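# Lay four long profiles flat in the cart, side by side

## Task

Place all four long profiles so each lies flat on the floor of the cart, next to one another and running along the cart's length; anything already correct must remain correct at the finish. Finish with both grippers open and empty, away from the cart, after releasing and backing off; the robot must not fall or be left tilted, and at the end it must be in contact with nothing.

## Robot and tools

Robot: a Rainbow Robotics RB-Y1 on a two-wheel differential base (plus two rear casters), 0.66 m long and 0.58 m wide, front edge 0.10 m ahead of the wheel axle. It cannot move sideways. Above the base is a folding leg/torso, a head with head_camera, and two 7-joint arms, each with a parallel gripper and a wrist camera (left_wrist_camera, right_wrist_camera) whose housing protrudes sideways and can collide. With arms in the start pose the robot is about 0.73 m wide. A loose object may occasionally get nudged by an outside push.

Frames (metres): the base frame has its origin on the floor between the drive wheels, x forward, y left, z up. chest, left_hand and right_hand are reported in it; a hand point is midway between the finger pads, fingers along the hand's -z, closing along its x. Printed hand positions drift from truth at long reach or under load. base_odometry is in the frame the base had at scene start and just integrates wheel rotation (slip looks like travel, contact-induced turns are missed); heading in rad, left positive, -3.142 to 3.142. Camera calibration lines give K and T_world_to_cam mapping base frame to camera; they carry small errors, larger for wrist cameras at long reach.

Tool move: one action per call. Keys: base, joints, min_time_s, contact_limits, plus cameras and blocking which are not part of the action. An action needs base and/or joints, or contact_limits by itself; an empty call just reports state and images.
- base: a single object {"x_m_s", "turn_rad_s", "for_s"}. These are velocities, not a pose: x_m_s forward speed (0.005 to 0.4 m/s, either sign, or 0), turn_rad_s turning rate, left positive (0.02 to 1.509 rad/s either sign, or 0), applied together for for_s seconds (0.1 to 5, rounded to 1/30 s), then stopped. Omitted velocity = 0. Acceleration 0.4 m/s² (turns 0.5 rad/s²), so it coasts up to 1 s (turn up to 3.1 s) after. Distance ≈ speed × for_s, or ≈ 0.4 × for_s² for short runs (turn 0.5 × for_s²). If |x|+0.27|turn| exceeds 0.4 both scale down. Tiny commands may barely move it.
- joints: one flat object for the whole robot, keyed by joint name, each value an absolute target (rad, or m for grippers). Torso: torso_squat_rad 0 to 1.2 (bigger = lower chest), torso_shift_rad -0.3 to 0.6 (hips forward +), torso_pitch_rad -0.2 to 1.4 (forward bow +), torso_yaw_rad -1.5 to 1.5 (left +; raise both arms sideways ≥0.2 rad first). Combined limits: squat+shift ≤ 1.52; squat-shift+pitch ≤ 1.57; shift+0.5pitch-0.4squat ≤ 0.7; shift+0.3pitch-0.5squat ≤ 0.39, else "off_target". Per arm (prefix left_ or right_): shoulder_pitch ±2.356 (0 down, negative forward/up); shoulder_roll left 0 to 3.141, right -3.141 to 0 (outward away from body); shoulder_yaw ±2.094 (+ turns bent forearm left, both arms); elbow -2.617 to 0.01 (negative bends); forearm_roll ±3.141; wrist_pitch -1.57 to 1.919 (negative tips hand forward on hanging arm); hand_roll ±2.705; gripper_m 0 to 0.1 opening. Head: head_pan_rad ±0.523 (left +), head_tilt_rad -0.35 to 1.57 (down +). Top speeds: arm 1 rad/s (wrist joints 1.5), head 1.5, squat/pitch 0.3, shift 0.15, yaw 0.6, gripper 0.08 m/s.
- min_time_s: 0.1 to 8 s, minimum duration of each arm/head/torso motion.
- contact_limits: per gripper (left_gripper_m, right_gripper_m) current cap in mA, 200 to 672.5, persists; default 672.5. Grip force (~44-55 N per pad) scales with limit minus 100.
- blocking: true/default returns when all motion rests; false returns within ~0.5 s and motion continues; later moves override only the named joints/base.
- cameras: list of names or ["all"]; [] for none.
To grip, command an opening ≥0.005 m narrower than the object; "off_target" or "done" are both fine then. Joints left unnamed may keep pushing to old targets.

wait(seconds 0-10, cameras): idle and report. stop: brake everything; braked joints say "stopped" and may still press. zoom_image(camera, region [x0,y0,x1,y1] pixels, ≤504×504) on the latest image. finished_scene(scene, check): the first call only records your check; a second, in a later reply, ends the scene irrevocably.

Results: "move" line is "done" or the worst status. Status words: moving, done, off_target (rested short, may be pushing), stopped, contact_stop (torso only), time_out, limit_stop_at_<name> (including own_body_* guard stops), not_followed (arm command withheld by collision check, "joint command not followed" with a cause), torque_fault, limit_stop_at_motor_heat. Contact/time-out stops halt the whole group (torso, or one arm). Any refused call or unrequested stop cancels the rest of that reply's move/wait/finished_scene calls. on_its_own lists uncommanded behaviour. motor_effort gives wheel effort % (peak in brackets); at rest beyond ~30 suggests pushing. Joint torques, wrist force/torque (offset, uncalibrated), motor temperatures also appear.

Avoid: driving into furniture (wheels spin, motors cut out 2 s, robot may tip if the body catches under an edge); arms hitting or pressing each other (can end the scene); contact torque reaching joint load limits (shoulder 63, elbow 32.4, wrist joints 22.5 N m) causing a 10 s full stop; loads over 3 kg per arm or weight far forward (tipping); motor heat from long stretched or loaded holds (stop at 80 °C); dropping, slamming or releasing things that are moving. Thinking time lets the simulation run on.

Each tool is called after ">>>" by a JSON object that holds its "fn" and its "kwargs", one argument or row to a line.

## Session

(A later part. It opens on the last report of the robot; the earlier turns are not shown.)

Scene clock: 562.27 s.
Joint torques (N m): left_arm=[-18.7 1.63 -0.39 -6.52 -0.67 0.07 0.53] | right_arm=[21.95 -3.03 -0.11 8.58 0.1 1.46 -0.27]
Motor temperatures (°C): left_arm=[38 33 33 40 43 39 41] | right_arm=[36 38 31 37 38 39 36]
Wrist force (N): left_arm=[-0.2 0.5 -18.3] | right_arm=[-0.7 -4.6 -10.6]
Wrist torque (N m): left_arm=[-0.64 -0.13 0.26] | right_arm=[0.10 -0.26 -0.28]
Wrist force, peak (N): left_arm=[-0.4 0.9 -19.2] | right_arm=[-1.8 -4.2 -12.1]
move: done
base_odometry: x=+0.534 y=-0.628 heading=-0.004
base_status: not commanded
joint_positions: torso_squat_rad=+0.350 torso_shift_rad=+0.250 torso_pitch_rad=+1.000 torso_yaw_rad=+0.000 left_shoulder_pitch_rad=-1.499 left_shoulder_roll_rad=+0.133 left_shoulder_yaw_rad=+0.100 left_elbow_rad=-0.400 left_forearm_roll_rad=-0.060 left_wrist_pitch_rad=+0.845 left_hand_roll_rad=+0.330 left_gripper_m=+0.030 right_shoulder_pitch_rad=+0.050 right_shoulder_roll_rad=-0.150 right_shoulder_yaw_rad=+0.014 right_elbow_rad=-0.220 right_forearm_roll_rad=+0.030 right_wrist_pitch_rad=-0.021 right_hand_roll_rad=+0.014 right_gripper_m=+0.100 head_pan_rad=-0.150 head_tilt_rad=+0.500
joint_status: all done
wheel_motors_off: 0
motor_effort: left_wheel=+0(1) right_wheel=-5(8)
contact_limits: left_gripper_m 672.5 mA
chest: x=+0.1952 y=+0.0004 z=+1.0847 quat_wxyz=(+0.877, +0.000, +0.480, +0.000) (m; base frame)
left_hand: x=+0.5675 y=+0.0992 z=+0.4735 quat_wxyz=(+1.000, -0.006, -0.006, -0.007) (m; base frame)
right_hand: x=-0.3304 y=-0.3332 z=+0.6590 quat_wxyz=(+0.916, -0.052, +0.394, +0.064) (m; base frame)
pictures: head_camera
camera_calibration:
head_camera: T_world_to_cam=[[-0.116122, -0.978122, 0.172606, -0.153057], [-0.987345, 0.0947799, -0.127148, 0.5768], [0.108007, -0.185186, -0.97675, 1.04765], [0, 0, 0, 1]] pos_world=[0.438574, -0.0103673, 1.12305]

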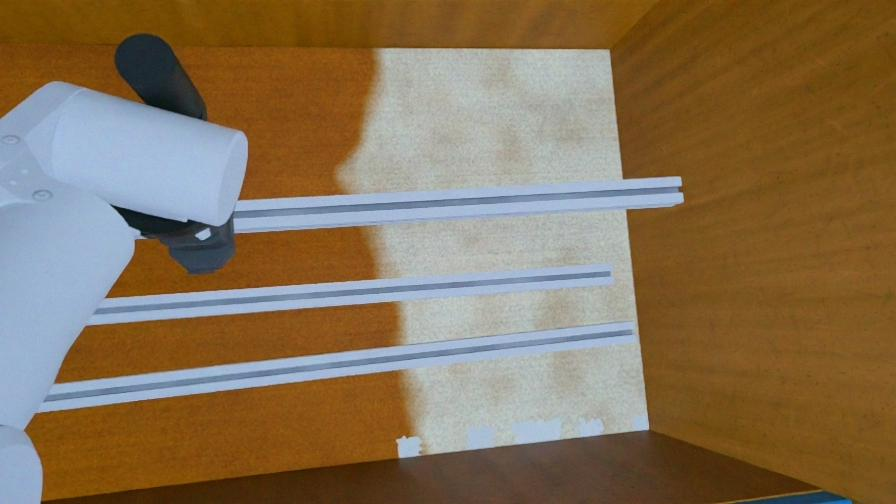

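>>> {"fn": "move", "kwargs": {
  "joints": {"torso_squat_rad":0.68,"head_pan_rad":0.5},
  "cameras": ["head_camera"]
}}

>>> {"fn": "zoom_image", "kwargs": {
  "camera": "head_camera",
  "region": [100, 30, 500, 330]
}}

Scene clock: 567.80 s.
Joint torques (N m): left_arm=[-17.37 1.84 -0.78 -6.8 -0.51 0.14 0.41] | right_arm=[21.65 -2.36 -0.05 8.52 -0.07 1.68 -0.38]
Motor temperatures (°C): left_arm=[38 33 33 39 43 39 41] | right_arm=[36 38 31 38 38 39 36]
Wrist force (N): left_arm=[-0.3 0.4 -18.8] | right_arm=[-0.6 -4.4 -10.7]
Wrist torque (N m): left_arm=[-0.51 -0.13 0.24] | right_arm=[0.09 -0.23 -0.24]
Wrist force, peak (N): left_arm=[-0.5 0.6 -19.3] | right_arm=[-0.5 -4.4 -11.1]
move: done
base_odometry: x=+0.534 y=-0.628 heading=-0.004
base_status: not commanded
joint_positions: torso_squat_rad=+0.680 torso_shift_rad=+0.250 torso_pitch_rad=+1.000 torso_yaw_rad=+0.000 left_shoulder_pitch_rad=-1.499 left_shoulder_roll_rad=+0.133 left_shoulder_yaw_rad=+0.100 left_elbow_rad=-0.400 left_forearm_roll_rad=-0.060 left_wrist_pitch_rad=+0.845 left_hand_roll_rad=+0.330 left_gripper_m=+0.030 right_shoulder_pitch_rad=+0.050 right_shoulder_roll_rad=-0.150 right_shoulder_yaw_rad=+0.014 right_elbow_rad=-0.220 right_forearm_roll_rad=+0.030 right_wrist_pitch_rad=-0.021 right_hand_roll_rad=+0.014 right_gripper_m=+0.100 head_pan_rad=+0.500 head_tilt_rad=+0.500
joint_status: all done
wheel_motors_off: 0
motor_effort: left_wheel=+2(3) right_wheel=-2(6)
contact_limits: left_gripper_m 672.5 mA
chest: x=+0.1672 y=+0.0003 z=+0.9750 quat_wxyz=(+0.877, +0.000, +0.480, +0.000) (m; base frame)
left_hand: x=+0.5394 y=+0.0992 z=+0.3638 quat_wxyz=(+1.000, -0.006, -0.006, -0.007) (m; base frame)
right_hand: x=-0.3584 y=-0.3332 z=+0.5492 quat_wxyz=(+0.916, -0.052, +0.394, +0.064) (m; base frame)
pictures: head_camera
camera_calibration:
head_camera: T_world_to_cam=[[0.226282, -0.904592, -0.361262, 0.31188], [-0.971466, -0.182524, -0.151457, 0.555667], [0.0710676, 0.385226, -0.920082, 0.895716], [0, 0, 0, 1]] pos_world=[0.405582, 0.0384935, 1.02096]

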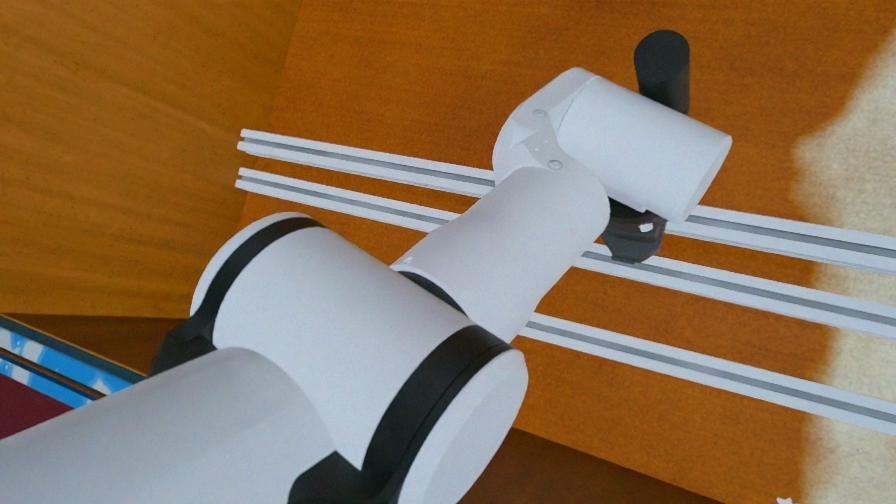

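Scaled by 1.260 from the camera's 896x504 image, which has a finer 1280x720 frame.

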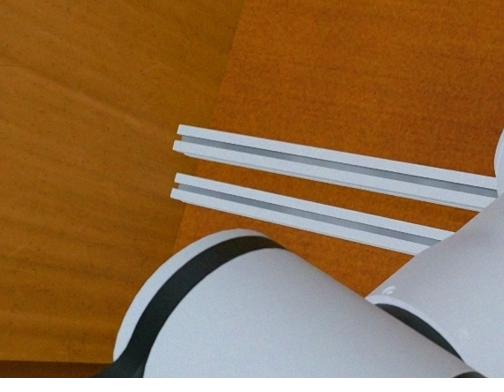

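>>> {"fn": "move", "kwargs": {
  "base": {"x_m_s":0.1,"for_s":0.2667},
  "joints": {"left_hand_roll_rad":0.31,"left_forearm_roll_rad":-0.04,"left_shoulder_roll_rad":0.130,"torso_squat_rad":0.74},
  "cameras": ["head_camera"]
}}

>>> {"fn": "move", "kwargs": {
  "joints": {"head_pan_rad":-0.15},
  "cameras": ["head_camera"]
}}

Scene clock: 574.43 s.
Joint torques (N m): left_arm=[-17.29 0.42 -0.92 -6.95 -0.25 -0.26 -0.07] | right_arm=[22.52 -3.14 -0.17 8.62 -0.01 1.38 -0.33]
Motor temperatures (°C): left_arm=[38 33 33 39 43 39 41] | right_arm=[36 38 31 38 38 39 36]
Wrist force (N): left_arm=[-0.3 0.7 -17.6] | right_arm=[-0.4 -4.3 -11.0]
Wrist torque (N m): left_arm=[0.09 -0.16 0.26] | right_arm=[0.09 -0.23 -0.27]
Wrist force, peak (N): left_arm=[-1.2 1.1 -19.4] | right_arm=[-0.4 -4.5 -11.1]
move: done
base_odometry: x=+0.560 y=-0.628 heading=-0.004
base_status: done (sent for 0.27 of 0.27 s)
joint_positions: torso_squat_rad=+0.740 torso_shift_rad=+0.250 torso_pitch_rad=+1.000 torso_yaw_rad=+0.000 left_shoulder_pitch_rad=-1.499 left_shoulder_roll_rad=+0.130 left_shoulder_yaw_rad=+0.100 left_elbow_rad=-0.400 left_forearm_roll_rad=-0.040 left_wrist_pitch_rad=+0.845 left_hand_roll_rad=+0.310 left_gripper_m=+0.030 right_shoulder_pitch_rad=+0.050 right_shoulder_roll_rad=-0.150 right_shoulder_yaw_rad=+0.014 right_elbow_rad=-0.220 right_forearm_roll_rad=+0.030 right_wrist_pitch_rad=-0.021 right_hand_roll_rad=+0.014 right_gripper_m=+0.100 head_pan_rad=+0.500 head_tilt_rad=+0.500
joint_status: all done
wheel_motors_off: 0
motor_effort: left_wheel=-2(28) right_wheel=+0(29)
contact_limits: left_gripper_m 672.5 mA
chest: x=+0.1604 y=+0.0003 z=+0.9484 quat_wxyz=(+0.877, +0.000, +0.480, +0.000) (m; base frame)
left_hand: x=+0.5308 y=+0.0940 z=+0.3374 quat_wxyz=(+1.000, -0.014, -0.003, -0.011) (m; base frame)
right_hand: x=-0.3652 y=-0.3332 z=+0.5227 quat_wxyz=(+0.916, -0.052, +0.394, +0.064) (m; base frame)
pictures: head_camera
camera_calibration:
head_camera: T_world_to_cam=[[0.226242, -0.904602, -0.361262, 0.303816], [-0.971472, -0.182471, -0.15148, 0.54509], [0.0711089, 0.385227, -0.920078, 0.871794], [0, 0, 0, 1]] pos_world=[0.398812, 0.0384575, 0.994446]

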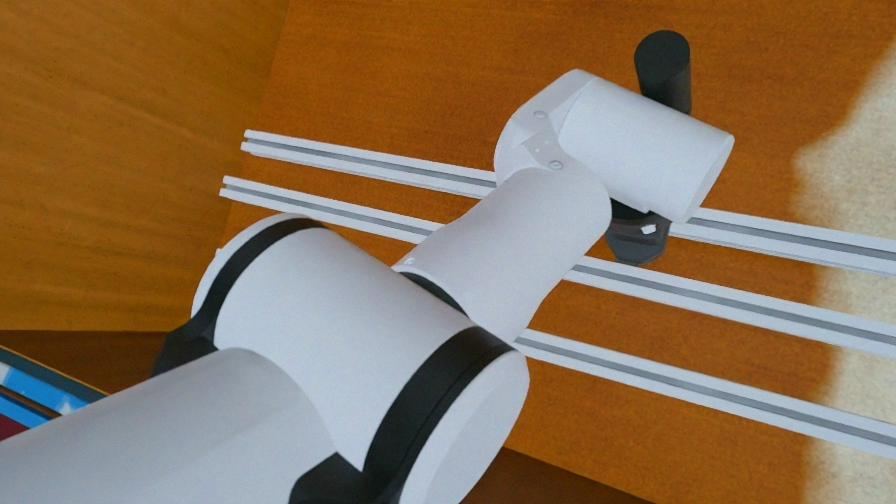

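Scene clock: 575.53 s.
Joint torques (N m): left_arm=[-17.73 -0.21 -0.36 -6.91 -0.16 -0.28 0.46] | right_arm=[22.89 -3.02 -0.17 8.86 0.08 1.38 -0.12]
Motor temperatures (°C): left_arm=[38 33 33 39 43 39 41] | right_arm=[36 38 31 38 38 39 36]
Wrist force (N): left_arm=[-0.1 0.8 -17.5] | right_arm=[-0.5 -4.3 -10.9]
Wrist torque (N m): left_arm=[0.08 -0.15 0.23] | right_arm=[0.08 -0.25 -0.26]
Wrist force, peak (N): left_arm=[-0.3 0.9 -18.0] | right_arm=[-0.5 -4.3 -11.0]
move: done
base_odometry: x=+0.560 y=-0.628 heading=-0.004
base_status: not commanded
joint_positions: torso_squat_rad=+0.740 torso_shift_rad=+0.250 torso_pitch_rad=+1.000 torso_yaw_rad=+0.000 left_shoulder_pitch_rad=-1.499 left_shoulder_roll_rad=+0.130 left_shoulder_yaw_rad=+0.100 left_elbow_rad=-0.400 left_forearm_roll_rad=-0.040 left_wrist_pitch_rad=+0.845 left_hand_roll_rad=+0.310 left_gripper_m=+0.030 right_shoulder_pitch_rad=+0.050 right_shoulder_roll_rad=-0.150 right_shoulder_yaw_rad=+0.014 right_elbow_rad=-0.220 right_forearm_roll_rad=+0.030 right_wrist_pitch_rad=-0.021 right_hand_roll_rad=+0.014 right_gripper_m=+0.100 head_pan_rad=-0.150 head_tilt_rad=+0.500
joint_status: all done
wheel_motors_off: 0
motor_effort: left_wheel=-1(2) right_wheel=+0(3)
contact_limits: left_gripper_m 672.5 mA
chest: x=+0.1604 y=+0.0003 z=+0.9484 quat_wxyz=(+0.877, +0.000, +0.480, +0.000) (m; base frame)
left_hand: x=+0.5308 y=+0.0940 z=+0.3374 quat_wxyz=(+1.000, -0.014, -0.003, -0.011) (m; base frame)
right_hand: x=-0.3652 y=-0.3332 z=+0.5227 quat_wxyz=(+0.916, -0.052, +0.394, +0.064) (m; base frame)
pictures: head_camera
camera_calibration:
head_camera: T_world_to_cam=[[-0.116174, -0.978115, 0.172613, -0.13362], [-0.98734, 0.0948306, -0.127152, 0.525115], [0.108, -0.185199, -0.976748, 0.918314], [0, 0, 0, 1]] pos_world=[0.403765, -0.0104211, 0.986796]

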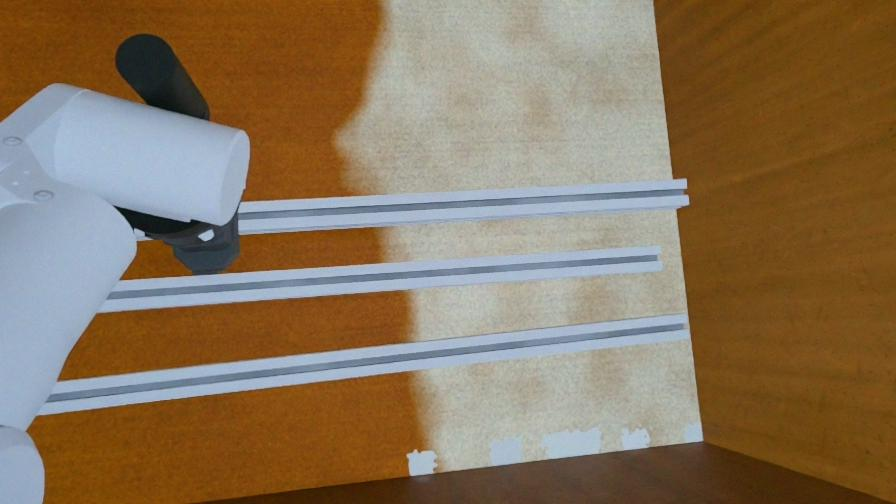

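>>> {"fn": "move", "kwargs": {
  "joints": {"left_forearm_roll_rad":-0.005,"left_hand_roll_rad":0.29,"left_shoulder_roll_rad":0.122,"torso_squat_rad":0.755},
  "min_time_s": 2,
  "cameras": ["head_camera"]
}}

Scene clock: 596.43 s.
Joint torques (N m): left_arm=[-17.55 -2.22 -0.02 -7.35 0.78 -0.08 -0.18] | right_arm=[22.19 -2.44 -0.1 8.68 -0.06 1.41 -0.41]
Motor temperatures (°C): left_arm=[38 33 33 39 43 38 40] | right_arm=[37 38 31 38 38 39 36]
Wrist force (N): left_arm=[-0.3 1.4 -17.3] | right_arm=[-0.5 -4.2 -10.5]
Wrist torque (N m): left_arm=[0.12 -0.15 0.27] | right_arm=[0.04 -0.24 -0.28]
Wrist force, peak (N): left_arm=[-0.3 0.6 -18.1] | right_arm=[-0.5 -4.4 -11.0]
move: done
base_odometry: x=+0.560 y=-0.628 heading=-0.004
base_status: not commanded
joint_positions: torso_squat_rad=+0.755 torso_shift_rad=+0.250 torso_pitch_rad=+1.000 torso_yaw_rad=+0.000 left_shoulder_pitch_rad=-1.499 left_shoulder_roll_rad=+0.123 left_shoulder_yaw_rad=+0.100 left_elbow_rad=-0.400 left_forearm_roll_rad=-0.005 left_wrist_pitch_rad=+0.845 left_hand_roll_rad=+0.290 left_gripper_m=+0.030 right_shoulder_pitch_rad=+0.050 right_shoulder_roll_rad=-0.150 right_shoulder_yaw_rad=+0.014 right_elbow_rad=-0.220 right_forearm_roll_rad=+0.030 right_wrist_pitch_rad=-0.021 right_hand_roll_rad=+0.014 right_gripper_m=+0.100 head_pan_rad=-0.150 head_tilt_rad=+0.500
joint_status: all done
wheel_motors_off: 0
motor_effort: left_wheel=-1(2) right_wheel=-1(3)
contact_limits: left_gripper_m 672.5 mA
chest: x=+0.1586 y=+0.0003 z=+0.9416 quat_wxyz=(+0.878, +0.000, +0.480, +0.000) (m; base frame)
left_hand: x=+0.5251 y=+0.0833 z=+0.3309 quat_wxyz=(+0.999, -0.030, +0.002, -0.011) (m; base frame)
right_hand: x=-0.3669 y=-0.3332 z=+0.5157 quat_wxyz=(+0.916, -0.052, +0.393, +0.064) (m; base frame)
pictures: head_camera
camera_calibration:
head_camera: T_world_to_cam=[[-0.116202, -0.978115, 0.172594, -0.132629], [-0.987319, 0.0948306, -0.12731, 0.522579], [0.108157, -0.185199, -0.976731, 0.911776], [0, 0, 0, 1]] pos_world=[0.401925, -0.0104221, 0.979981]

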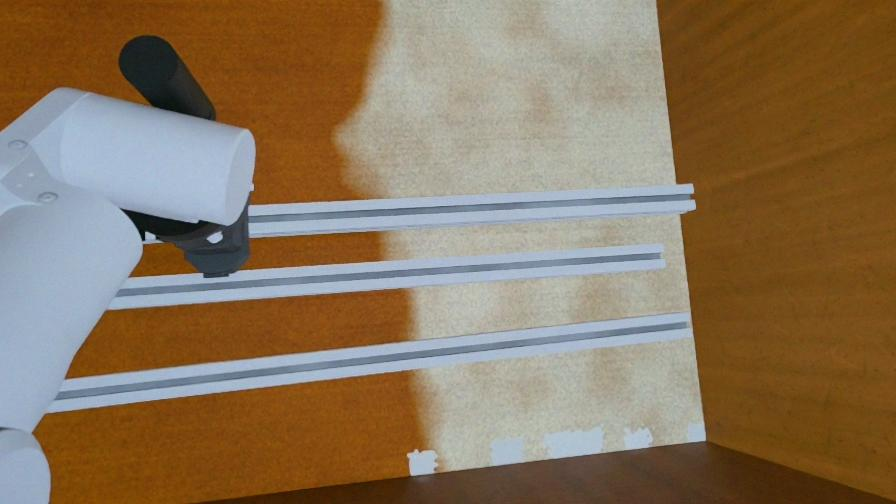

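>>> {"fn": "move", "kwargs": {
  "joints": {"torso_squat_rad":0.785,"left_shoulder_roll_rad":0.134},
  "min_time_s": 2,
  "cameras": ["head_camera"]
}}

>>> {"fn": "move", "kwargs": {
  "joints": {"head_pan_rad":0.5},
  "cameras": ["head_camera"]
}}

Scene clock: 601.83 s.
Joint torques (N m): left_arm=[-17.35 1.48 -0.06 -6.72 0.76 -0.13 -0.12] | right_arm=[22.29 -2.31 -0.39 8.79 0.01 1.62 -0.32]
Motor temperatures (°C): left_arm=[38 33 33 39 43 38 40] | right_arm=[38 38 31 38 38 39 36]
Wrist force (N): left_arm=[-0.1 0.2 -17.7] | right_arm=[-0.4 -4.3 -10.6]
Wrist torque (N m): left_arm=[0.16 -0.15 0.15] | right_arm=[0.08 -0.23 -0.30]
Wrist force, peak (N): left_arm=[-0.3 1.8 -18.2] | right_arm=[-0.3 -4.2 -11.1]
move: done
base_odometry: x=+0.560 y=-0.628 heading=-0.004
base_status: not commanded
joint_positions: torso_squat_rad=+0.785 torso_shift_rad=+0.250 torso_pitch_rad=+1.000 torso_yaw_rad=+0.000 left_shoulder_pitch_rad=-1.499 left_shoulder_roll_rad=+0.134 left_shoulder_yaw_rad=+0.100 left_elbow_rad=-0.400 left_forearm_roll_rad=-0.005 left_wrist_pitch_rad=+0.845 left_hand_roll_rad=+0.290 left_gripper_m=+0.030 right_shoulder_pitch_rad=+0.050 right_shoulder_roll_rad=-0.150 right_shoulder_yaw_rad=+0.014 right_elbow_rad=-0.220 right_forearm_roll_rad=+0.030 right_wrist_pitch_rad=-0.021 right_hand_roll_rad=+0.014 right_gripper_m=+0.100 head_pan_rad=-0.150 head_tilt_rad=+0.500
joint_status: all done
wheel_motors_off: 0
motor_effort: left_wheel=-1(2) right_wheel=+0(4)
contact_limits: left_gripper_m 672.5 mA
chest: x=+0.1550 y=+0.0003 z=+0.9274 quat_wxyz=(+0.878, +0.000, +0.480, +0.000) (m; base frame)
left_hand: x=+0.5246 y=+0.0908 z=+0.3166 quat_wxyz=(+1.000, -0.025, +0.000, -0.009) (m; base frame)
right_hand: x=-0.3706 y=-0.3332 z=+0.5016 quat_wxyz=(+0.916, -0.052, +0.393, +0.064) (m; base frame)
pictures: head_camera
camera_calibration:
head_camera: T_world_to_cam=[[-0.116203, -0.978115, 0.172593, -0.130606], [-0.987318, 0.0948304, -0.127317, 0.517208], [0.108164, -0.185199, -0.97673, 0.898334], [0, 0, 0, 1]] pos_world=[0.398305, -0.010424, 0.965822]

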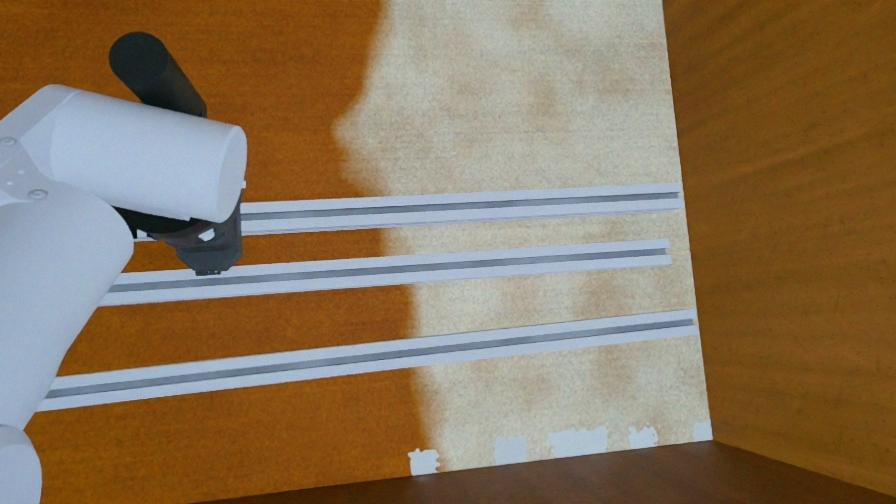

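Scene clock: 602.93 s.
Joint torques (N m): left_arm=[-17.58 1.48 -0.31 -6.99 0.75 -0.15 0.03] | right_arm=[22.49 -2.2 -0.66 8.69 0.07 1.51 -0.44]
Motor temperatures (°C): left_arm=[38 33 33 39 43 38 40] | right_arm=[38 38 31 38 38 39 36]
Wrist force (N): left_arm=[-0.2 0.3 -17.7] | right_arm=[-0.3 -4.1 -11.0]
Wrist torque (N m): left_arm=[0.18 -0.18 0.14] | right_arm=[0.07 -0.21 -0.29]
Wrist force, peak (N): left_arm=[0.0 0.3 -18.0] | right_arm=[-0.3 -4.2 -11.1]
move: done
base_odometry: x=+0.560 y=-0.628 heading=-0.004
base_status: not commanded
joint_positions: torso_squat_rad=+0.785 torso_shift_rad=+0.250 torso_pitch_rad=+1.000 torso_yaw_rad=+0.000 left_shoulder_pitch_rad=-1.499 left_shoulder_roll_rad=+0.134 left_shoulder_yaw_rad=+0.100 left_elbow_rad=-0.400 left_forearm_roll_rad=-0.005 left_wrist_pitch_rad=+0.845 left_hand_roll_rad=+0.290 left_gripper_m=+0.030 right_shoulder_pitch_rad=+0.050 right_shoulder_roll_rad=-0.150 right_shoulder_yaw_rad=+0.014 right_elbow_rad=-0.220 right_forearm_roll_rad=+0.030 right_wrist_pitch_rad=-0.021 right_hand_roll_rad=+0.014 right_gripper_m=+0.100 head_pan_rad=+0.500 head_tilt_rad=+0.500
joint_status: all done
wheel_motors_off: 0
motor_effort: left_wheel=-1(2) right_wheel=+0(3)
contact_limits: left_gripper_m 672.5 mA
chest: x=+0.1550 y=+0.0003 z=+0.9274 quat_wxyz=(+0.878, +0.000, +0.480, +0.000) (m; base frame)
left_hand: x=+0.5246 y=+0.0909 z=+0.3166 quat_wxyz=(+1.000, -0.025, +0.000, -0.009) (m; base frame)
right_hand: x=-0.3706 y=-0.3332 z=+0.5016 quat_wxyz=(+0.916, -0.052, +0.393, +0.064) (m; base frame)
pictures: head_camera
camera_calibration:
head_camera: T_world_to_cam=[[0.2263, -0.904604, -0.36122, 0.297407], [-0.971447, -0.182469, -0.151642, 0.536755], [0.0712648, 0.385222, -0.920068, 0.852814], [0, 0, 0, 1]] pos_world=[0.39335, 0.0384542, 0.973471]

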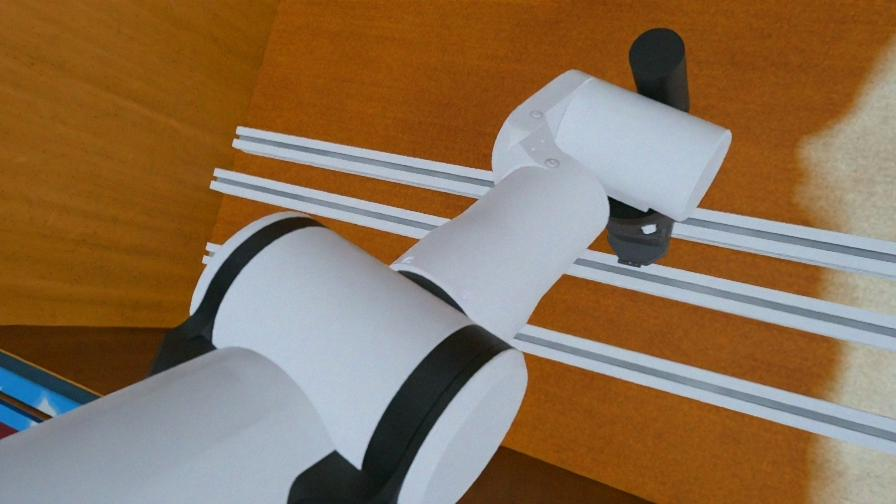

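>>> {"fn": "move", "kwargs": {
  "joints": {"torso_squat_rad":0.797},
  "contact_limits": {"left_gripper_m":300},
  "min_time_s": 2,
  "cameras": []
}}

>>> {"fn": "move", "kwargs": {
  "joints": {"torso_squat_rad":0.808},
  "min_time_s": 2,
  "cameras": ["head_camera","left_wrist_camera"]
}}

Scene clock: 608.40 s.
Joint torques (N m): left_arm=[-16.54 1.1 -0.93 -6.72 0.46 -1.17 0.03] | right_arm=[22.35 -2.31 -0.12 8.71 -0.11 1.46 -0.08]
Motor temperatures (°C): left_arm=[38 33 33 39 43 38 40] | right_arm=[38 38 31 38 38 39 36]
Wrist force (N): left_arm=[-6.0 2.0 0.0] | right_arm=[-0.4 -4.3 -10.8]
Wrist torque (N m): left_arm=[-0.22 -0.16 0.12] | right_arm=[0.09 -0.22 -0.29]
Wrist force, peak (N): left_arm=[-0.2 1.0 -18.6] | right_arm=[-0.4 -4.4 -11.2]
move: done
base_odometry: x=+0.560 y=-0.628 heading=-0.004
base_status: not commanded
joint_positions: torso_squat_rad=+0.797 torso_shift_rad=+0.250 torso_pitch_rad=+1.000 torso_yaw_rad=+0.000 left_shoulder_pitch_rad=-1.499 left_shoulder_roll_rad=+0.134 left_shoulder_yaw_rad=+0.100 left_elbow_rad=-0.400 left_forearm_roll_rad=-0.005 left_wrist_pitch_rad=+0.845 left_hand_roll_rad=+0.290 left_gripper_m=+0.031 right_shoulder_pitch_rad=+0.050 right_shoulder_roll_rad=-0.150 right_shoulder_yaw_rad=+0.014 right_elbow_rad=-0.220 right_forearm_roll_rad=+0.030 right_wrist_pitch_rad=-0.021 right_hand_roll_rad=+0.014 right_gripper_m=+0.100 head_pan_rad=+0.500 head_tilt_rad=+0.500
joint_status: all done
wheel_motors_off: 0
motor_effort: left_wheel=-2(2) right_wheel=-2(4)
contact_limits: left_gripper_m 300 mA
chest: x=+0.1533 y=+0.0003 z=+0.9218 quat_wxyz=(+0.878, +0.000, +0.479, +0.000) (m; base frame)
left_hand: x=+0.5234 y=+0.0908 z=+0.3113 quat_wxyz=(+1.000, -0.025, +0.000, -0.009) (m; base frame)
right_hand: x=-0.3720 y=-0.3332 z=+0.4956 quat_wxyz=(+0.916, -0.052, +0.393, +0.064) (m; base frame)
pictures: none
No camera images: "cameras" was empty.

Scene clock: 610.67 s.
Joint torques (N m): left_arm=[-13.52 1.39 -0.28 -5.02 0.16 -1.26 0.07] | right_arm=[22.87 -2.56 0.27 8.46 -0.09 1.5 -0.09]
Motor temperatures (°C): left_arm=[38 33 33 39 43 38 40] | right_arm=[38 38 31 38 38 39 36]
Wrist force (N): left_arm=[-5.1 1.2 7.8] | right_arm=[-0.7 -4.2 -10.5]
Wrist torque (N m): left_arm=[-0.32 -0.28 0.16] | right_arm=[0.06 -0.25 -0.27]
Wrist force, peak (N): left_arm=[-9.3 2.4 8.8] | right_arm=[-0.5 -4.3 -10.9]
move: done
base_odometry: x=+0.560 y=-0.628 heading=-0.004
base_status: not commanded
joint_positions: torso_squat_rad=+0.808 torso_shift_rad=+0.250 torso_pitch_rad=+0.999 torso_yaw_rad=+0.000 left_shoulder_pitch_rad=-1.500 left_shoulder_roll_rad=+0.134 left_shoulder_yaw_rad=+0.100 left_elbow_rad=-0.400 left_forearm_roll_rad=-0.005 left_wrist_pitch_rad=+0.845 left_hand_roll_rad=+0.290 left_gripper_m=+0.031 right_shoulder_pitch_rad=+0.050 right_shoulder_roll_rad=-0.150 right_shoulder_yaw_rad=+0.014 right_elbow_rad=-0.220 right_forearm_roll_rad=+0.030 right_wrist_pitch_rad=-0.021 right_hand_roll_rad=+0.014 right_gripper_m=+0.100 head_pan_rad=+0.500 head_tilt_rad=+0.500
joint_status: all done
wheel_motors_off: 0
motor_effort: left_wheel=-1(2) right_wheel=-2(4)
contact_limits: left_gripper_m 300 mA
chest: x=+0.1518 y=+0.0003 z=+0.9165 quat_wxyz=(+0.878, +0.000, +0.479, +0.000) (m; base frame)
left_hand: x=+0.5227 y=+0.0906 z=+0.3065 quat_wxyz=(+1.000, -0.025, -0.001, -0.009) (m; base frame)
right_hand: x=-0.3734 y=-0.3332 z=+0.4901 quat_wxyz=(+0.916, -0.052, +0.393, +0.064) (m; base frame)
pictures: head_camera, left_wrist_camera
camera_calibration:
head_camera: T_world_to_cam=[[0.226661, -0.904587, -0.361036, 0.29397], [-0.971299, -0.182485, -0.152567, 0.532816], [0.0721264, 0.385255, -0.919987, 0.84281], [0, 0, 0, 1]] pos_world=[0.390104, 0.0384563, 0.962799]
left_wrist_camera: T_world_to_cam=[[0.999351, 0.00519443, 0.0356471, -0.534425], [-0.0140938, -0.854293, 0.5196, -0.0425648], [0.0331521, -0.519765, -0.853666, 0.370227], [0, 0, 0, 1]] pos_world=[0.521205, 0.158844, 0.357217]

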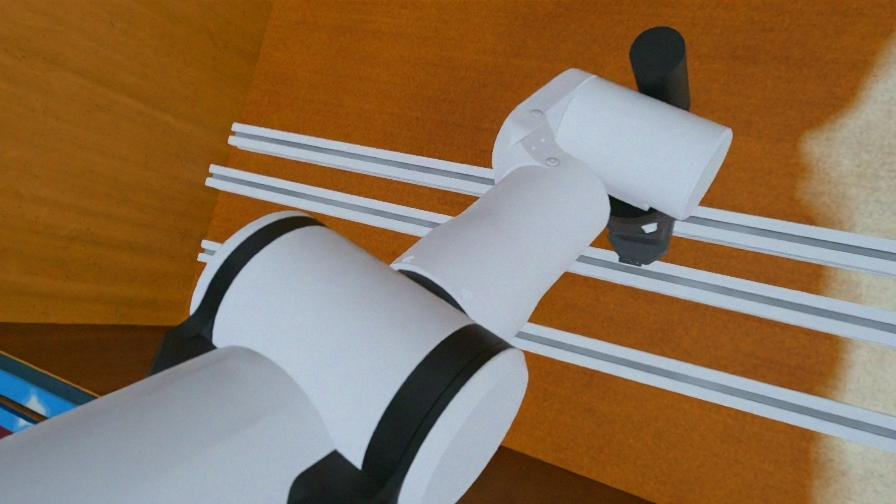

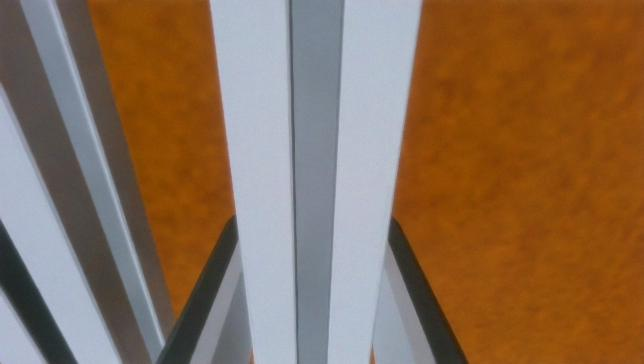

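>>> {"fn": "move", "kwargs": {
  "joints": {"left_gripper_m":0.056,"torso_squat_rad":0.798},
  "contact_limits": {"left_gripper_m":672.5},
  "cameras": ["left_wrist_camera","head_camera"]
}}

>>> {"fn": "move", "kwargs": {
  "joints": {"torso_squat_rad":0.56,"head_pan_rad":-0.15},
  "cameras": ["left_wrist_camera","head_camera"]
}}

Scene clock: 614.27 s.
Joint torques (N m): left_arm=[-13.88 1.52 0.02 -5.34 0.33 -0.32 0.18] | right_arm=[22.02 -2.31 -0.08 8.68 -0.3 1.45 -0.21]
Motor temperatures (°C): left_arm=[38 33 33 39 43 38 40] | right_arm=[38 38 31 38 38 39 36]
Wrist force (N): left_arm=[-0.2 0.7 -9.9] | right_arm=[-0.3 -4.0 -10.7]
Wrist torque (N m): left_arm=[-0.39 -0.13 0.25] | right_arm=[0.04 -0.21 -0.28]
Wrist force, peak (N): left_arm=[-0.4 0.8 -10.3] | right_arm=[-0.4 -4.3 -11.0]
move: done
base_odometry: x=+0.560 y=-0.628 heading=-0.004
base_status: not commanded
joint_positions: torso_squat_rad=+0.798 torso_shift_rad=+0.250 torso_pitch_rad=+1.000 torso_yaw_rad=+0.000 left_shoulder_pitch_rad=-1.500 left_shoulder_roll_rad=+0.134 left_shoulder_yaw_rad=+0.100 left_elbow_rad=-0.400 left_forearm_roll_rad=-0.005 left_wrist_pitch_rad=+0.845 left_hand_roll_rad=+0.290 left_gripper_m=+0.056 right_shoulder_pitch_rad=+0.050 right_shoulder_roll_rad=-0.150 right_shoulder_yaw_rad=+0.014 right_elbow_rad=-0.220 right_forearm_roll_rad=+0.030 right_wrist_pitch_rad=-0.021 right_hand_roll_rad=+0.014 right_gripper_m=+0.100 head_pan_rad=+0.500 head_tilt_rad=+0.500
joint_status: all done
wheel_motors_off: 0
motor_effort: left_wheel=+0(1) right_wheel=+1(3)
contact_limits: left_gripper_m 672.5 mA
chest: x=+0.1533 y=+0.0003 z=+0.9212 quat_wxyz=(+0.878, +0.000, +0.479, +0.000) (m; base frame)
left_hand: x=+0.5237 y=+0.0907 z=+0.3108 quat_wxyz=(+1.000, -0.025, -0.001, -0.009) (m; base frame)
right_hand: x=-0.3722 y=-0.3332 z=+0.4952 quat_wxyz=(+0.916, -0.052, +0.393, +0.064) (m; base frame)
pictures: head_camera, left_wrist_camera
camera_calibration:
head_camera: T_world_to_cam=[[0.226382, -0.904587, -0.361212, 0.295505], [-0.971417, -0.182485, -0.151816, 0.534316], [0.0714151, 0.385256, -0.920042, 0.847118], [0, 0, 0, 1]] pos_world=[0.39165, 0.0384571, 0.967242]
left_wrist_camera: T_world_to_cam=[[0.999378, 0.00526066, 0.0348656, -0.535299], [-0.0136297, -0.854313, 0.51958, -0.0449371], [0.0325195, -0.519732, -0.85371, 0.374207], [0, 0, 0, 1]] pos_world=[0.522185, 0.158913, 0.361477]

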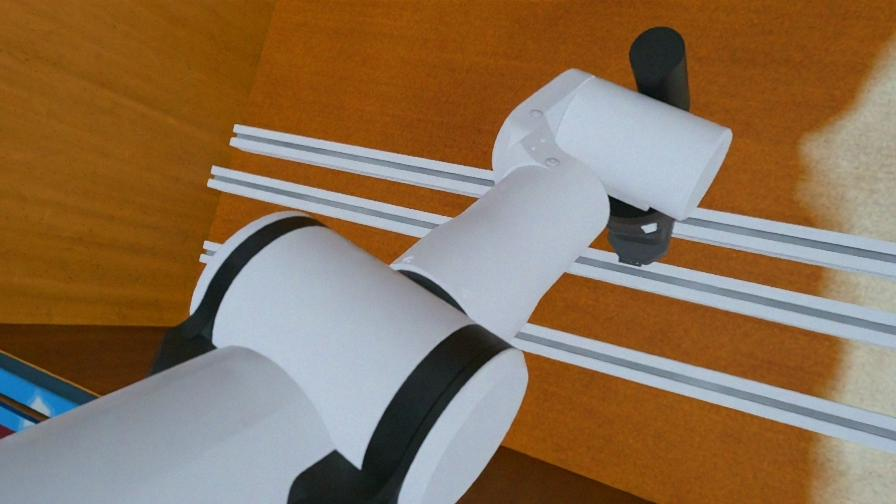

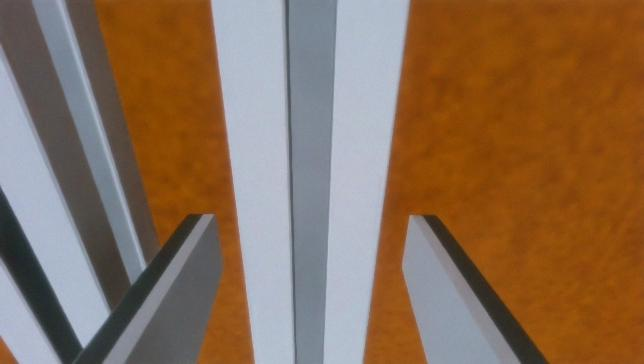

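Scene clock: 615.90 s.
Joint torques (N m): left_arm=[-15.12 1.35 -0.65 -5.34 0.15 0.04 0.13] | right_arm=[22.34 -2.73 -0.3 8.61 0.08 1.43 -0.25]
Motor temperatures (°C): left_arm=[38 33 33 39 43 38 40] | right_arm=[38 38 31 38 38 39 36]
Wrist force (N): left_arm=[-0.5 0.5 -9.2] | right_arm=[-0.2 -4.5 -10.6]
Wrist torque (N m): left_arm=[-0.32 -0.16 0.21] | right_arm=[0.10 -0.21 -0.28]
Wrist force, peak (N): left_arm=[-0.5 1.0 -10.3] | right_arm=[-0.3 -4.2 -11.2]
move: done
base_odometry: x=+0.560 y=-0.628 heading=-0.004
base_status: not commanded
joint_positions: torso_squat_rad=+0.560 torso_shift_rad=+0.250 torso_pitch_rad=+1.000 torso_yaw_rad=+0.000 left_shoulder_pitch_rad=-1.500 left_shoulder_roll_rad=+0.134 left_shoulder_yaw_rad=+0.100 left_elbow_rad=-0.400 left_forearm_roll_rad=-0.005 left_wrist_pitch_rad=+0.845 left_hand_roll_rad=+0.290 left_gripper_m=+0.056 right_shoulder_pitch_rad=+0.050 right_shoulder_roll_rad=-0.150 right_shoulder_yaw_rad=+0.014 right_elbow_rad=-0.220 right_forearm_roll_rad=+0.030 right_wrist_pitch_rad=-0.021 right_hand_roll_rad=+0.014 right_gripper_m=+0.100 head_pan_rad=-0.150 head_tilt_rad=+0.500
joint_status: all done
wheel_motors_off: 0
motor_effort: left_wheel=+0(2) right_wheel=+0(3)
contact_limits: left_gripper_m 672.5 mA
chest: x=+0.1792 y=+0.0003 z=+1.0223 quat_wxyz=(+0.878, +0.000, +0.480, +0.000) (m; base frame)
left_hand: x=+0.5494 y=+0.0907 z=+0.4118 quat_wxyz=(+1.000, -0.025, +0.000, -0.009) (m; base frame)
right_hand: x=-0.3464 y=-0.3332 z=+0.5964 quat_wxyz=(+0.916, -0.052, +0.393, +0.064) (m; base frame)
pictures: head_camera, left_wrist_camera
camera_calibration:
head_camera: T_world_to_cam=[[-0.116195, -0.978123, 0.172552, -0.144111], [-0.987311, 0.0948134, -0.127388, 0.55322], [0.108241, -0.185164, -0.976728, 0.988333], [0, 0, 0, 1]] pos_world=[0.422478, -0.0104066, 1.06067]
left_wrist_camera: T_world_to_cam=[[0.999385, 0.00527994, 0.0346566, -0.564461], [-0.0135034, -0.854331, 0.519553, -0.0970964], [0.0323514, -0.519702, -0.853735, 0.459741], [0, 0, 0, 1]] pos_world=[0.547929, 0.158956, 0.462506]

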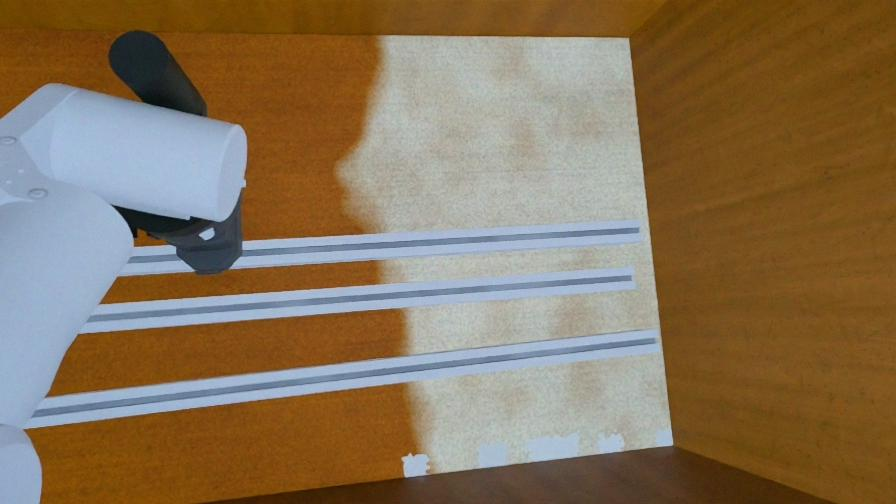

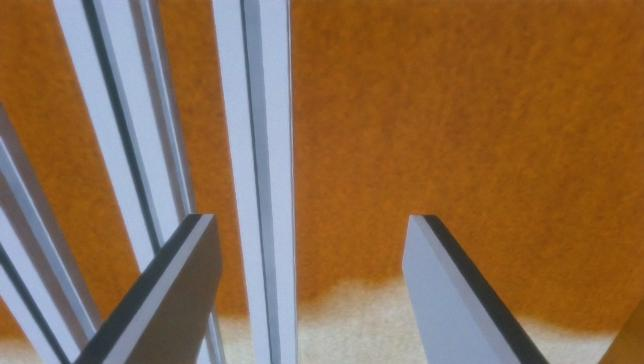

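Third profile is down. Retreating and going for #4.

>>> {"fn": "move", "kwargs": {
  "joints": {"torso_squat_rad":0.25,"torso_shift_rad":0.2,"torso_pitch_rad":0.7,"left_shoulder_pitch_rad":-1.0,"left_shoulder_roll_rad":0.043,"left_elbow_rad":-1.10,"left_forearm_roll_rad":-0.046,"left_wrist_pitch_rad":1.345,"left_hand_roll_rad":0.225},
  "min_time_s": 3,
  "cameras": ["head_camera"]
}}

>>> {"fn": "move", "kwargs": {
  "base": {"x_m_s":-0.24,"for_s":2.3333},
  "cameras": ["head_camera"]
}}

>>> {"fn": "move", "kwargs": {
  "base": {"turn_rad_s":0.8,"for_s":1.9667},
  "joints": {"torso_squat_rad":0.6,"torso_shift_rad":0,"torso_pitch_rad":0,"left_shoulder_pitch_rad":-0.4,"left_shoulder_roll_rad":0.043,"left_shoulder_yaw_rad":0.1,"left_elbow_rad":-0.27,"left_forearm_roll_rad":-0.008,"left_wrist_pitch_rad":-0.9,"left_hand_roll_rad":-1.57,"left_gripper_m":0.05,"head_tilt_rad":0.6,"head_pan_rad":0},
  "cameras": []
}}

>>> {"fn": "move", "kwargs": {
  "base": {"x_m_s":0.4,"for_s":3.1667},
  "cameras": []
}}

>>> {"fn": "move", "kwargs": {
  "base": {"turn_rad_s":-0.8,"for_s":1.9667},
  "joints": {"torso_squat_rad":1.087,"head_pan_rad":0.5},
  "cameras": ["head_camera","left_wrist_camera"]
}}

Scene clock: 629.20 s.
Joint torques (N m): left_arm=[-13.02 -1.39 -1.37 -8.02 -0.54 0.08 -0.09] | right_arm=[16.76 -3.9 -0.68 6.18 0.09 0.92 -0.49]
Motor temperatures (°C): left_arm=[38 33 33 39 43 38 40] | right_arm=[38 38 30 39 38 39 36]
Wrist force (N): left_arm=[-0.2 0.6 -10.0] | right_arm=[-1.6 -4.1 -11.8]
Wrist torque (N m): left_arm=[-0.34 -0.13 0.25] | right_arm=[0.09 -0.25 -0.31]
Wrist force, peak (N): left_arm=[-0.4 0.8 -10.1] | right_arm=[-1.9 -4.3 -12.0]
move: done
base_odometry: x=+0.560 y=-0.628 heading=-0.004
base_status: not commanded
joint_positions: torso_squat_rad=+0.250 torso_shift_rad=+0.200 torso_pitch_rad=+0.700 torso_yaw_rad=+0.000 left_shoulder_pitch_rad=-1.000 left_shoulder_roll_rad=+0.043 left_shoulder_yaw_rad=+0.100 left_elbow_rad=-1.100 left_forearm_roll_rad=-0.046 left_wrist_pitch_rad=+1.345 left_hand_roll_rad=+0.225 left_gripper_m=+0.056 right_shoulder_pitch_rad=+0.050 right_shoulder_roll_rad=-0.150 right_shoulder_yaw_rad=+0.014 right_elbow_rad=-0.220 right_forearm_roll_rad=+0.030 right_wrist_pitch_rad=-0.021 right_hand_roll_rad=+0.014 right_gripper_m=+0.100 head_pan_rad=-0.150 head_tilt_rad=+0.500
joint_status: all done
wheel_motors_off: 0
motor_effort: left_wheel=+0(1) right_wheel=-2(3)
contact_limits: left_gripper_m 672.5 mA
chest: x=+0.1062 y=+0.0004 z=+1.1818 quat_wxyz=(+0.939, +0.000, +0.343, +0.000) (m; base frame)
left_hand: x=+0.4908 y=+0.1254 z=+0.6687 quat_wxyz=(+1.000, -0.007, -0.004, +0.001) (m; base frame)
right_hand: x=-0.2701 y=-0.3332 z=+0.6197 quat_wxyz=(+0.964, -0.061, +0.252, +0.056) (m; base frame)
pictures: head_camera
camera_calibration:
head_camera: T_world_to_cam=[[-0.161954, -0.978129, 0.130516, -0.125568], [-0.905578, 0.0947723, -0.413456, 0.830876], [0.392044, -0.185153, -0.901121, 1.03261], [0, 0, 0, 1]] pos_world=[0.327256, -0.0103736, 1.29043]

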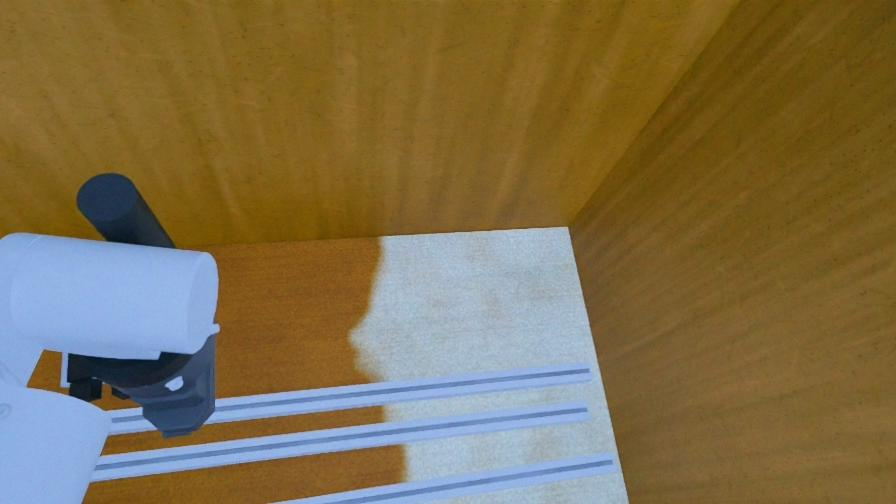

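Scene clock: 632.87 s.
Joint torques (N m): left_arm=[-13.36 -0.78 -0.84 -7.75 -0.54 0.14 0.01] | right_arm=[16.04 -3.6 -0.29 6.25 0 0.86 -0.34]
Motor temperatures (°C): left_arm=[38 33 33 39 43 38 40] | right_arm=[38 38 30 38 38 39 36]
Wrist force (N): left_arm=[-0.1 0.7 -9.6] | right_arm=[-1.9 -4.2 -11.7]
Wrist torque (N m): left_arm=[-0.39 -0.12 0.25] | right_arm=[0.11 -0.30 -0.29]
Wrist force, peak (N): left_arm=[-0.4 0.8 -10.1] | right_arm=[-1.8 -4.1 -12.1]
move: done
base_odometry: x=+0.000 y=-0.625 heading=-0.005
base_status: done (sent for 2.33 of 2.33 s)
joint_positions: torso_squat_rad=+0.250 torso_shift_rad=+0.200 torso_pitch_rad=+0.700 torso_yaw_rad=+0.000 left_shoulder_pitch_rad=-1.000 left_shoulder_roll_rad=+0.043 left_shoulder_yaw_rad=+0.100 left_elbow_rad=-1.100 left_forearm_roll_rad=-0.046 left_wrist_pitch_rad=+1.345 left_hand_roll_rad=+0.225 left_gripper_m=+0.056 right_shoulder_pitch_rad=+0.050 right_shoulder_roll_rad=-0.150 right_shoulder_yaw_rad=+0.014 right_elbow_rad=-0.220 right_forearm_roll_rad=+0.030 right_wrist_pitch_rad=-0.021 right_hand_roll_rad=+0.014 right_gripper_m=+0.100 head_pan_rad=-0.150 head_tilt_rad=+0.500
joint_status: not commanded
wheel_motors_off: 0
motor_effort: left_wheel=-16(31) right_wheel=+20(32)
contact_limits: left_gripper_m 672.5 mA
chest: x=+0.1061 y=+0.0004 z=+1.1819 quat_wxyz=(+0.939, +0.000, +0.343, +0.000) (m; base frame)
left_hand: x=+0.4907 y=+0.1254 z=+0.6687 quat_wxyz=(+1.000, -0.007, -0.004, +0.001) (m; base frame)
right_hand: x=-0.2701 y=-0.3332 z=+0.6197 quat_wxyz=(+0.964, -0.061, +0.252, +0.056) (m; base frame)
pictures: head_camera
camera_calibration:
head_camera: T_world_to_cam=[[-0.161968, -0.978129, 0.130499, -0.125558], [-0.905538, 0.0947731, -0.413545, 0.830949], [0.392133, -0.185153, -0.901083, 1.03261], [0, 0, 0, 1]] pos_world=[0.327201, -0.0103736, 1.29048]

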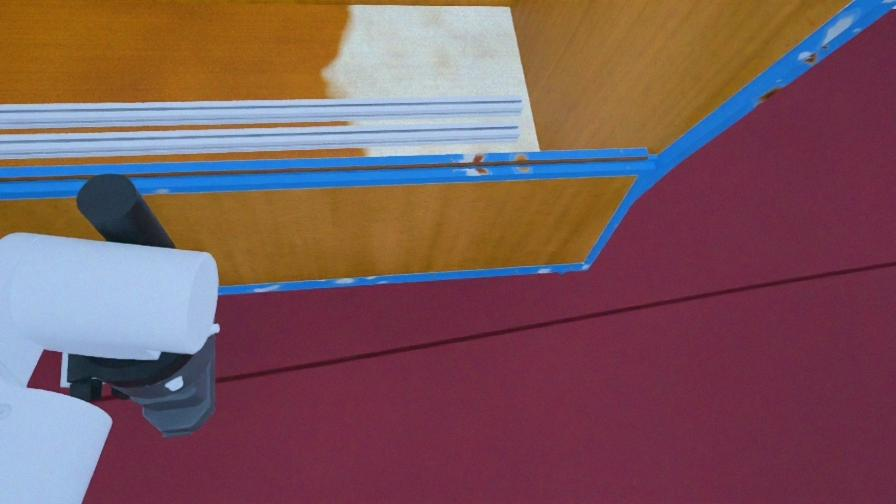

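Scene clock: 636.77 s.
Joint torques (N m): left_arm=[-13.78 1.64 0.04 -6.29 0 -1.68 0.54] | right_arm=[-1.95 -4.74 -0.4 -0.92 0.16 -0.49 -0.14]
Motor temperatures (°C): left_arm=[38 33 33 39 43 38 40] | right_arm=[38 38 30 38 38 39 36]
Wrist force (N): left_arm=[0.0 -5.7 -3.8] | right_arm=[-5.8 -3.4 -12.8]
Wrist torque (N m): left_arm=[0.07 -0.12 0.19] | right_arm=[0.02 -0.52 -0.34]
Wrist force, peak (N): left_arm=[-1.3 0.8 -10.1] | right_arm=[-5.8 -3.7 -13.1]
move: done
base_odometry: x=+0.000 y=-0.626 heading=+1.568
base_status: done (sent for 1.97 of 1.97 s)
joint_positions: torso_squat_rad=+0.600 torso_shift_rad=+0.000 torso_pitch_rad=+0.000 torso_yaw_rad=+0.000 left_shoulder_pitch_rad=-0.400 left_shoulder_roll_rad=+0.043 left_shoulder_yaw_rad=+0.100 left_elbow_rad=-0.270 left_forearm_roll_rad=-0.008 left_wrist_pitch_rad=-0.900 left_hand_roll_rad=-1.570 left_gripper_m=+0.050 right_shoulder_pitch_rad=+0.050 right_shoulder_roll_rad=-0.150 right_shoulder_yaw_rad=+0.014 right_elbow_rad=-0.220 right_forearm_roll_rad=+0.030 right_wrist_pitch_rad=-0.021 right_hand_roll_rad=+0.014 right_gripper_m=+0.100 head_pan_rad=+0.000 head_tilt_rad=+0.600
joint_status: all done
wheel_motors_off: 0
motor_effort: left_wheel=+5(44) right_wheel=+17(42)
contact_limits: left_gripper_m 672.5 mA
chest: x=-0.2280 y=+0.0004 z=+1.1677 quat_wxyz=(+1.000, +0.000, +0.000, +0.000) (m; base frame)
left_hand: x=+0.2639 y=+0.2199 z=+0.7754 quat_wxyz=(+0.489, +0.495, -0.494, -0.521) (m; base frame)
right_hand: x=-0.1534 y=-0.3332 z=+0.4954 quat_wxyz=(+0.992, -0.076, -0.094, +0.031) (m; base frame)
pictures: none
No camera images: "cameras" was empty.

Scene clock: 641.37 s.
Joint torques (N m): left_arm=[-13.02 1.81 0.49 -5.77 0.2 -1.72 0.72] | right_arm=[-1.12 -4.66 -0.46 -0.77 0.38 -0.65 -0.25]
Motor temperatures (°C): left_arm=[38 33 33 39 43 38 40] | right_arm=[37 38 30 38 38 39 36]
Wrist force (N): left_arm=[0.1 -5.7 -3.8] | right_arm=[-6.0 -3.2 -12.9]
Wrist torque (N m): left_arm=[0.05 -0.12 0.18] | right_arm=[-0.01 -0.55 -0.33]
Wrist force, peak (N): left_arm=[0.3 -5.9 -4.5] | right_arm=[-6.3 -3.6 -12.9]
move: done
base_odometry: x=+0.003 y=+0.641 heading=+1.569
base_status: done (sent for 3.17 of 3.17 s)
joint_positions: torso_squat_rad=+0.600 torso_shift_rad=+0.000 torso_pitch_rad=+0.000 torso_yaw_rad=+0.000 left_shoulder_pitch_rad=-0.400 left_shoulder_roll_rad=+0.043 left_shoulder_yaw_rad=+0.100 left_elbow_rad=-0.270 left_forearm_roll_rad=-0.008 left_wrist_pitch_rad=-0.900 left_hand_roll_rad=-1.570 left_gripper_m=+0.050 right_shoulder_pitch_rad=+0.050 right_shoulder_roll_rad=-0.150 right_shoulder_yaw_rad=+0.014 right_elbow_rad=-0.220 right_forearm_roll_rad=+0.030 right_wrist_pitch_rad=-0.021 right_hand_roll_rad=+0.014 right_gripper_m=+0.100 head_pan_rad=+0.000 head_tilt_rad=+0.600
joint_status: not commanded
wheel_motors_off: 0
motor_effort: left_wheel=+9(48) right_wheel=-10(50)
contact_limits: left_gripper_m 672.5 mA
chest: x=-0.2279 y=+0.0004 z=+1.1677 quat_wxyz=(+1.000, +0.000, +0.000, +0.000) (m; base frame)
left_hand: x=+0.2641 y=+0.2199 z=+0.7754 quat_wxyz=(+0.489, +0.495, -0.494, -0.521) (m; base frame)
right_hand: x=-0.1533 y=-0.3332 z=+0.4954 quat_wxyz=(+0.992, -0.076, -0.094, +0.031) (m; base frame)
pictures: none
No camera images: "cameras" was empty.

Scene clock: 645.27 s.
Joint torques (N m): left_arm=[-13.79 1.63 -0.38 -5.92 0 -1.91 0.6] | right_arm=[-1.89 -6.02 -0.11 -1.16 0.14 -0.5 -0.13]
Motor temperatures (°C): left_arm=[38 33 33 38 43 38 40] | right_arm=[37 38 30 38 38 39 36]
Wrist force (N): left_arm=[-0.2 -5.4 -4.3] | right_arm=[-6.0 -3.5 -12.4]
Wrist torque (N m): left_arm=[-0.01 -0.19 0.21] | right_arm=[0.01 -0.50 -0.34]
Wrist force, peak (N): left_arm=[0.1 -6.1 -4.3] | right_arm=[-6.5 -3.5 -12.9]
move: done
base_odometry: x=+0.003 y=+0.641 heading=-0.004
base_status: done (sent for 1.97 of 1.97 s)
joint_positions: torso_squat_rad=+1.087 torso_shift_rad=+0.000 torso_pitch_rad=+0.000 torso_yaw_rad=+0.000 left_shoulder_pitch_rad=-0.400 left_shoulder_roll_rad=+0.043 left_shoulder_yaw_rad=+0.100 left_elbow_rad=-0.270 left_forearm_roll_rad=-0.008 left_wrist_pitch_rad=-0.900 left_hand_roll_rad=-1.570 left_gripper_m=+0.050 right_shoulder_pitch_rad=+0.050 right_shoulder_roll_rad=-0.150 right_shoulder_yaw_rad=+0.014 right_elbow_rad=-0.220 right_forearm_roll_rad=+0.030 right_wrist_pitch_rad=-0.021 right_hand_roll_rad=+0.014 right_gripper_m=+0.100 head_pan_rad=+0.500 head_tilt_rad=+0.600
joint_status: all done
wheel_motors_off: 0
motor_effort: left_wheel=+15(41) right_wheel=+5(47)
contact_limits: left_gripper_m 672.5 mA
chest: x=-0.2281 y=+0.0003 z=+0.9155 quat_wxyz=(+1.000, +0.000, +0.000, +0.000) (m; base frame)
left_hand: x=+0.2640 y=+0.2199 z=+0.5234 quat_wxyz=(+0.489, +0.495, -0.494, -0.521) (m; base frame)
right_hand: x=-0.1533 y=-0.3332 z=+0.2432 quat_wxyz=(+0.992, -0.076, -0.094, +0.031) (m; base frame)
pictures: head_camera, left_wrist_camera
camera_calibration:
head_camera: T_world_to_cam=[[0.426234, -0.904612, 0.00145367, 0.092166], [-0.473737, -0.224583, -0.851549, 0.909202], [0.770648, 0.36227, -0.524273, 0.684781], [0, 0, 0, 1]] pos_world=[-0.136286, 0.0394903, 1.13311]
left_wrist_camera: T_world_to_cam=[[-0.0649891, -0.997831, -0.010454, 0.241403], [-0.493217, 0.0412269, -0.868929, 0.607878], [0.867476, -0.0513148, -0.494826, 0.12008], [0, 0, 0, 1]] pos_world=[0.211338, 0.22198, 0.590145]

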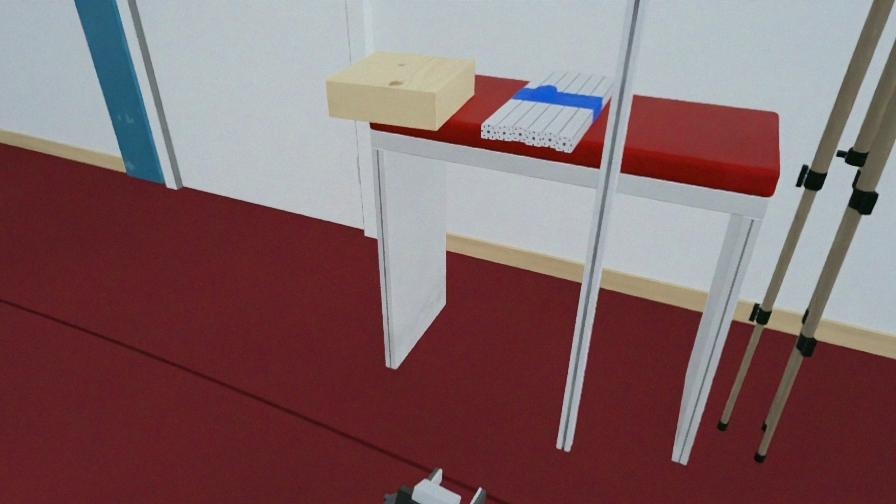

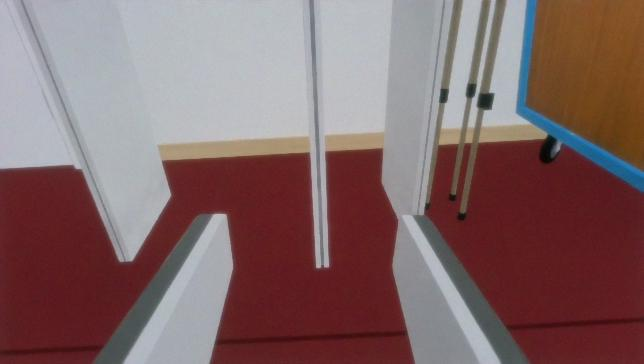

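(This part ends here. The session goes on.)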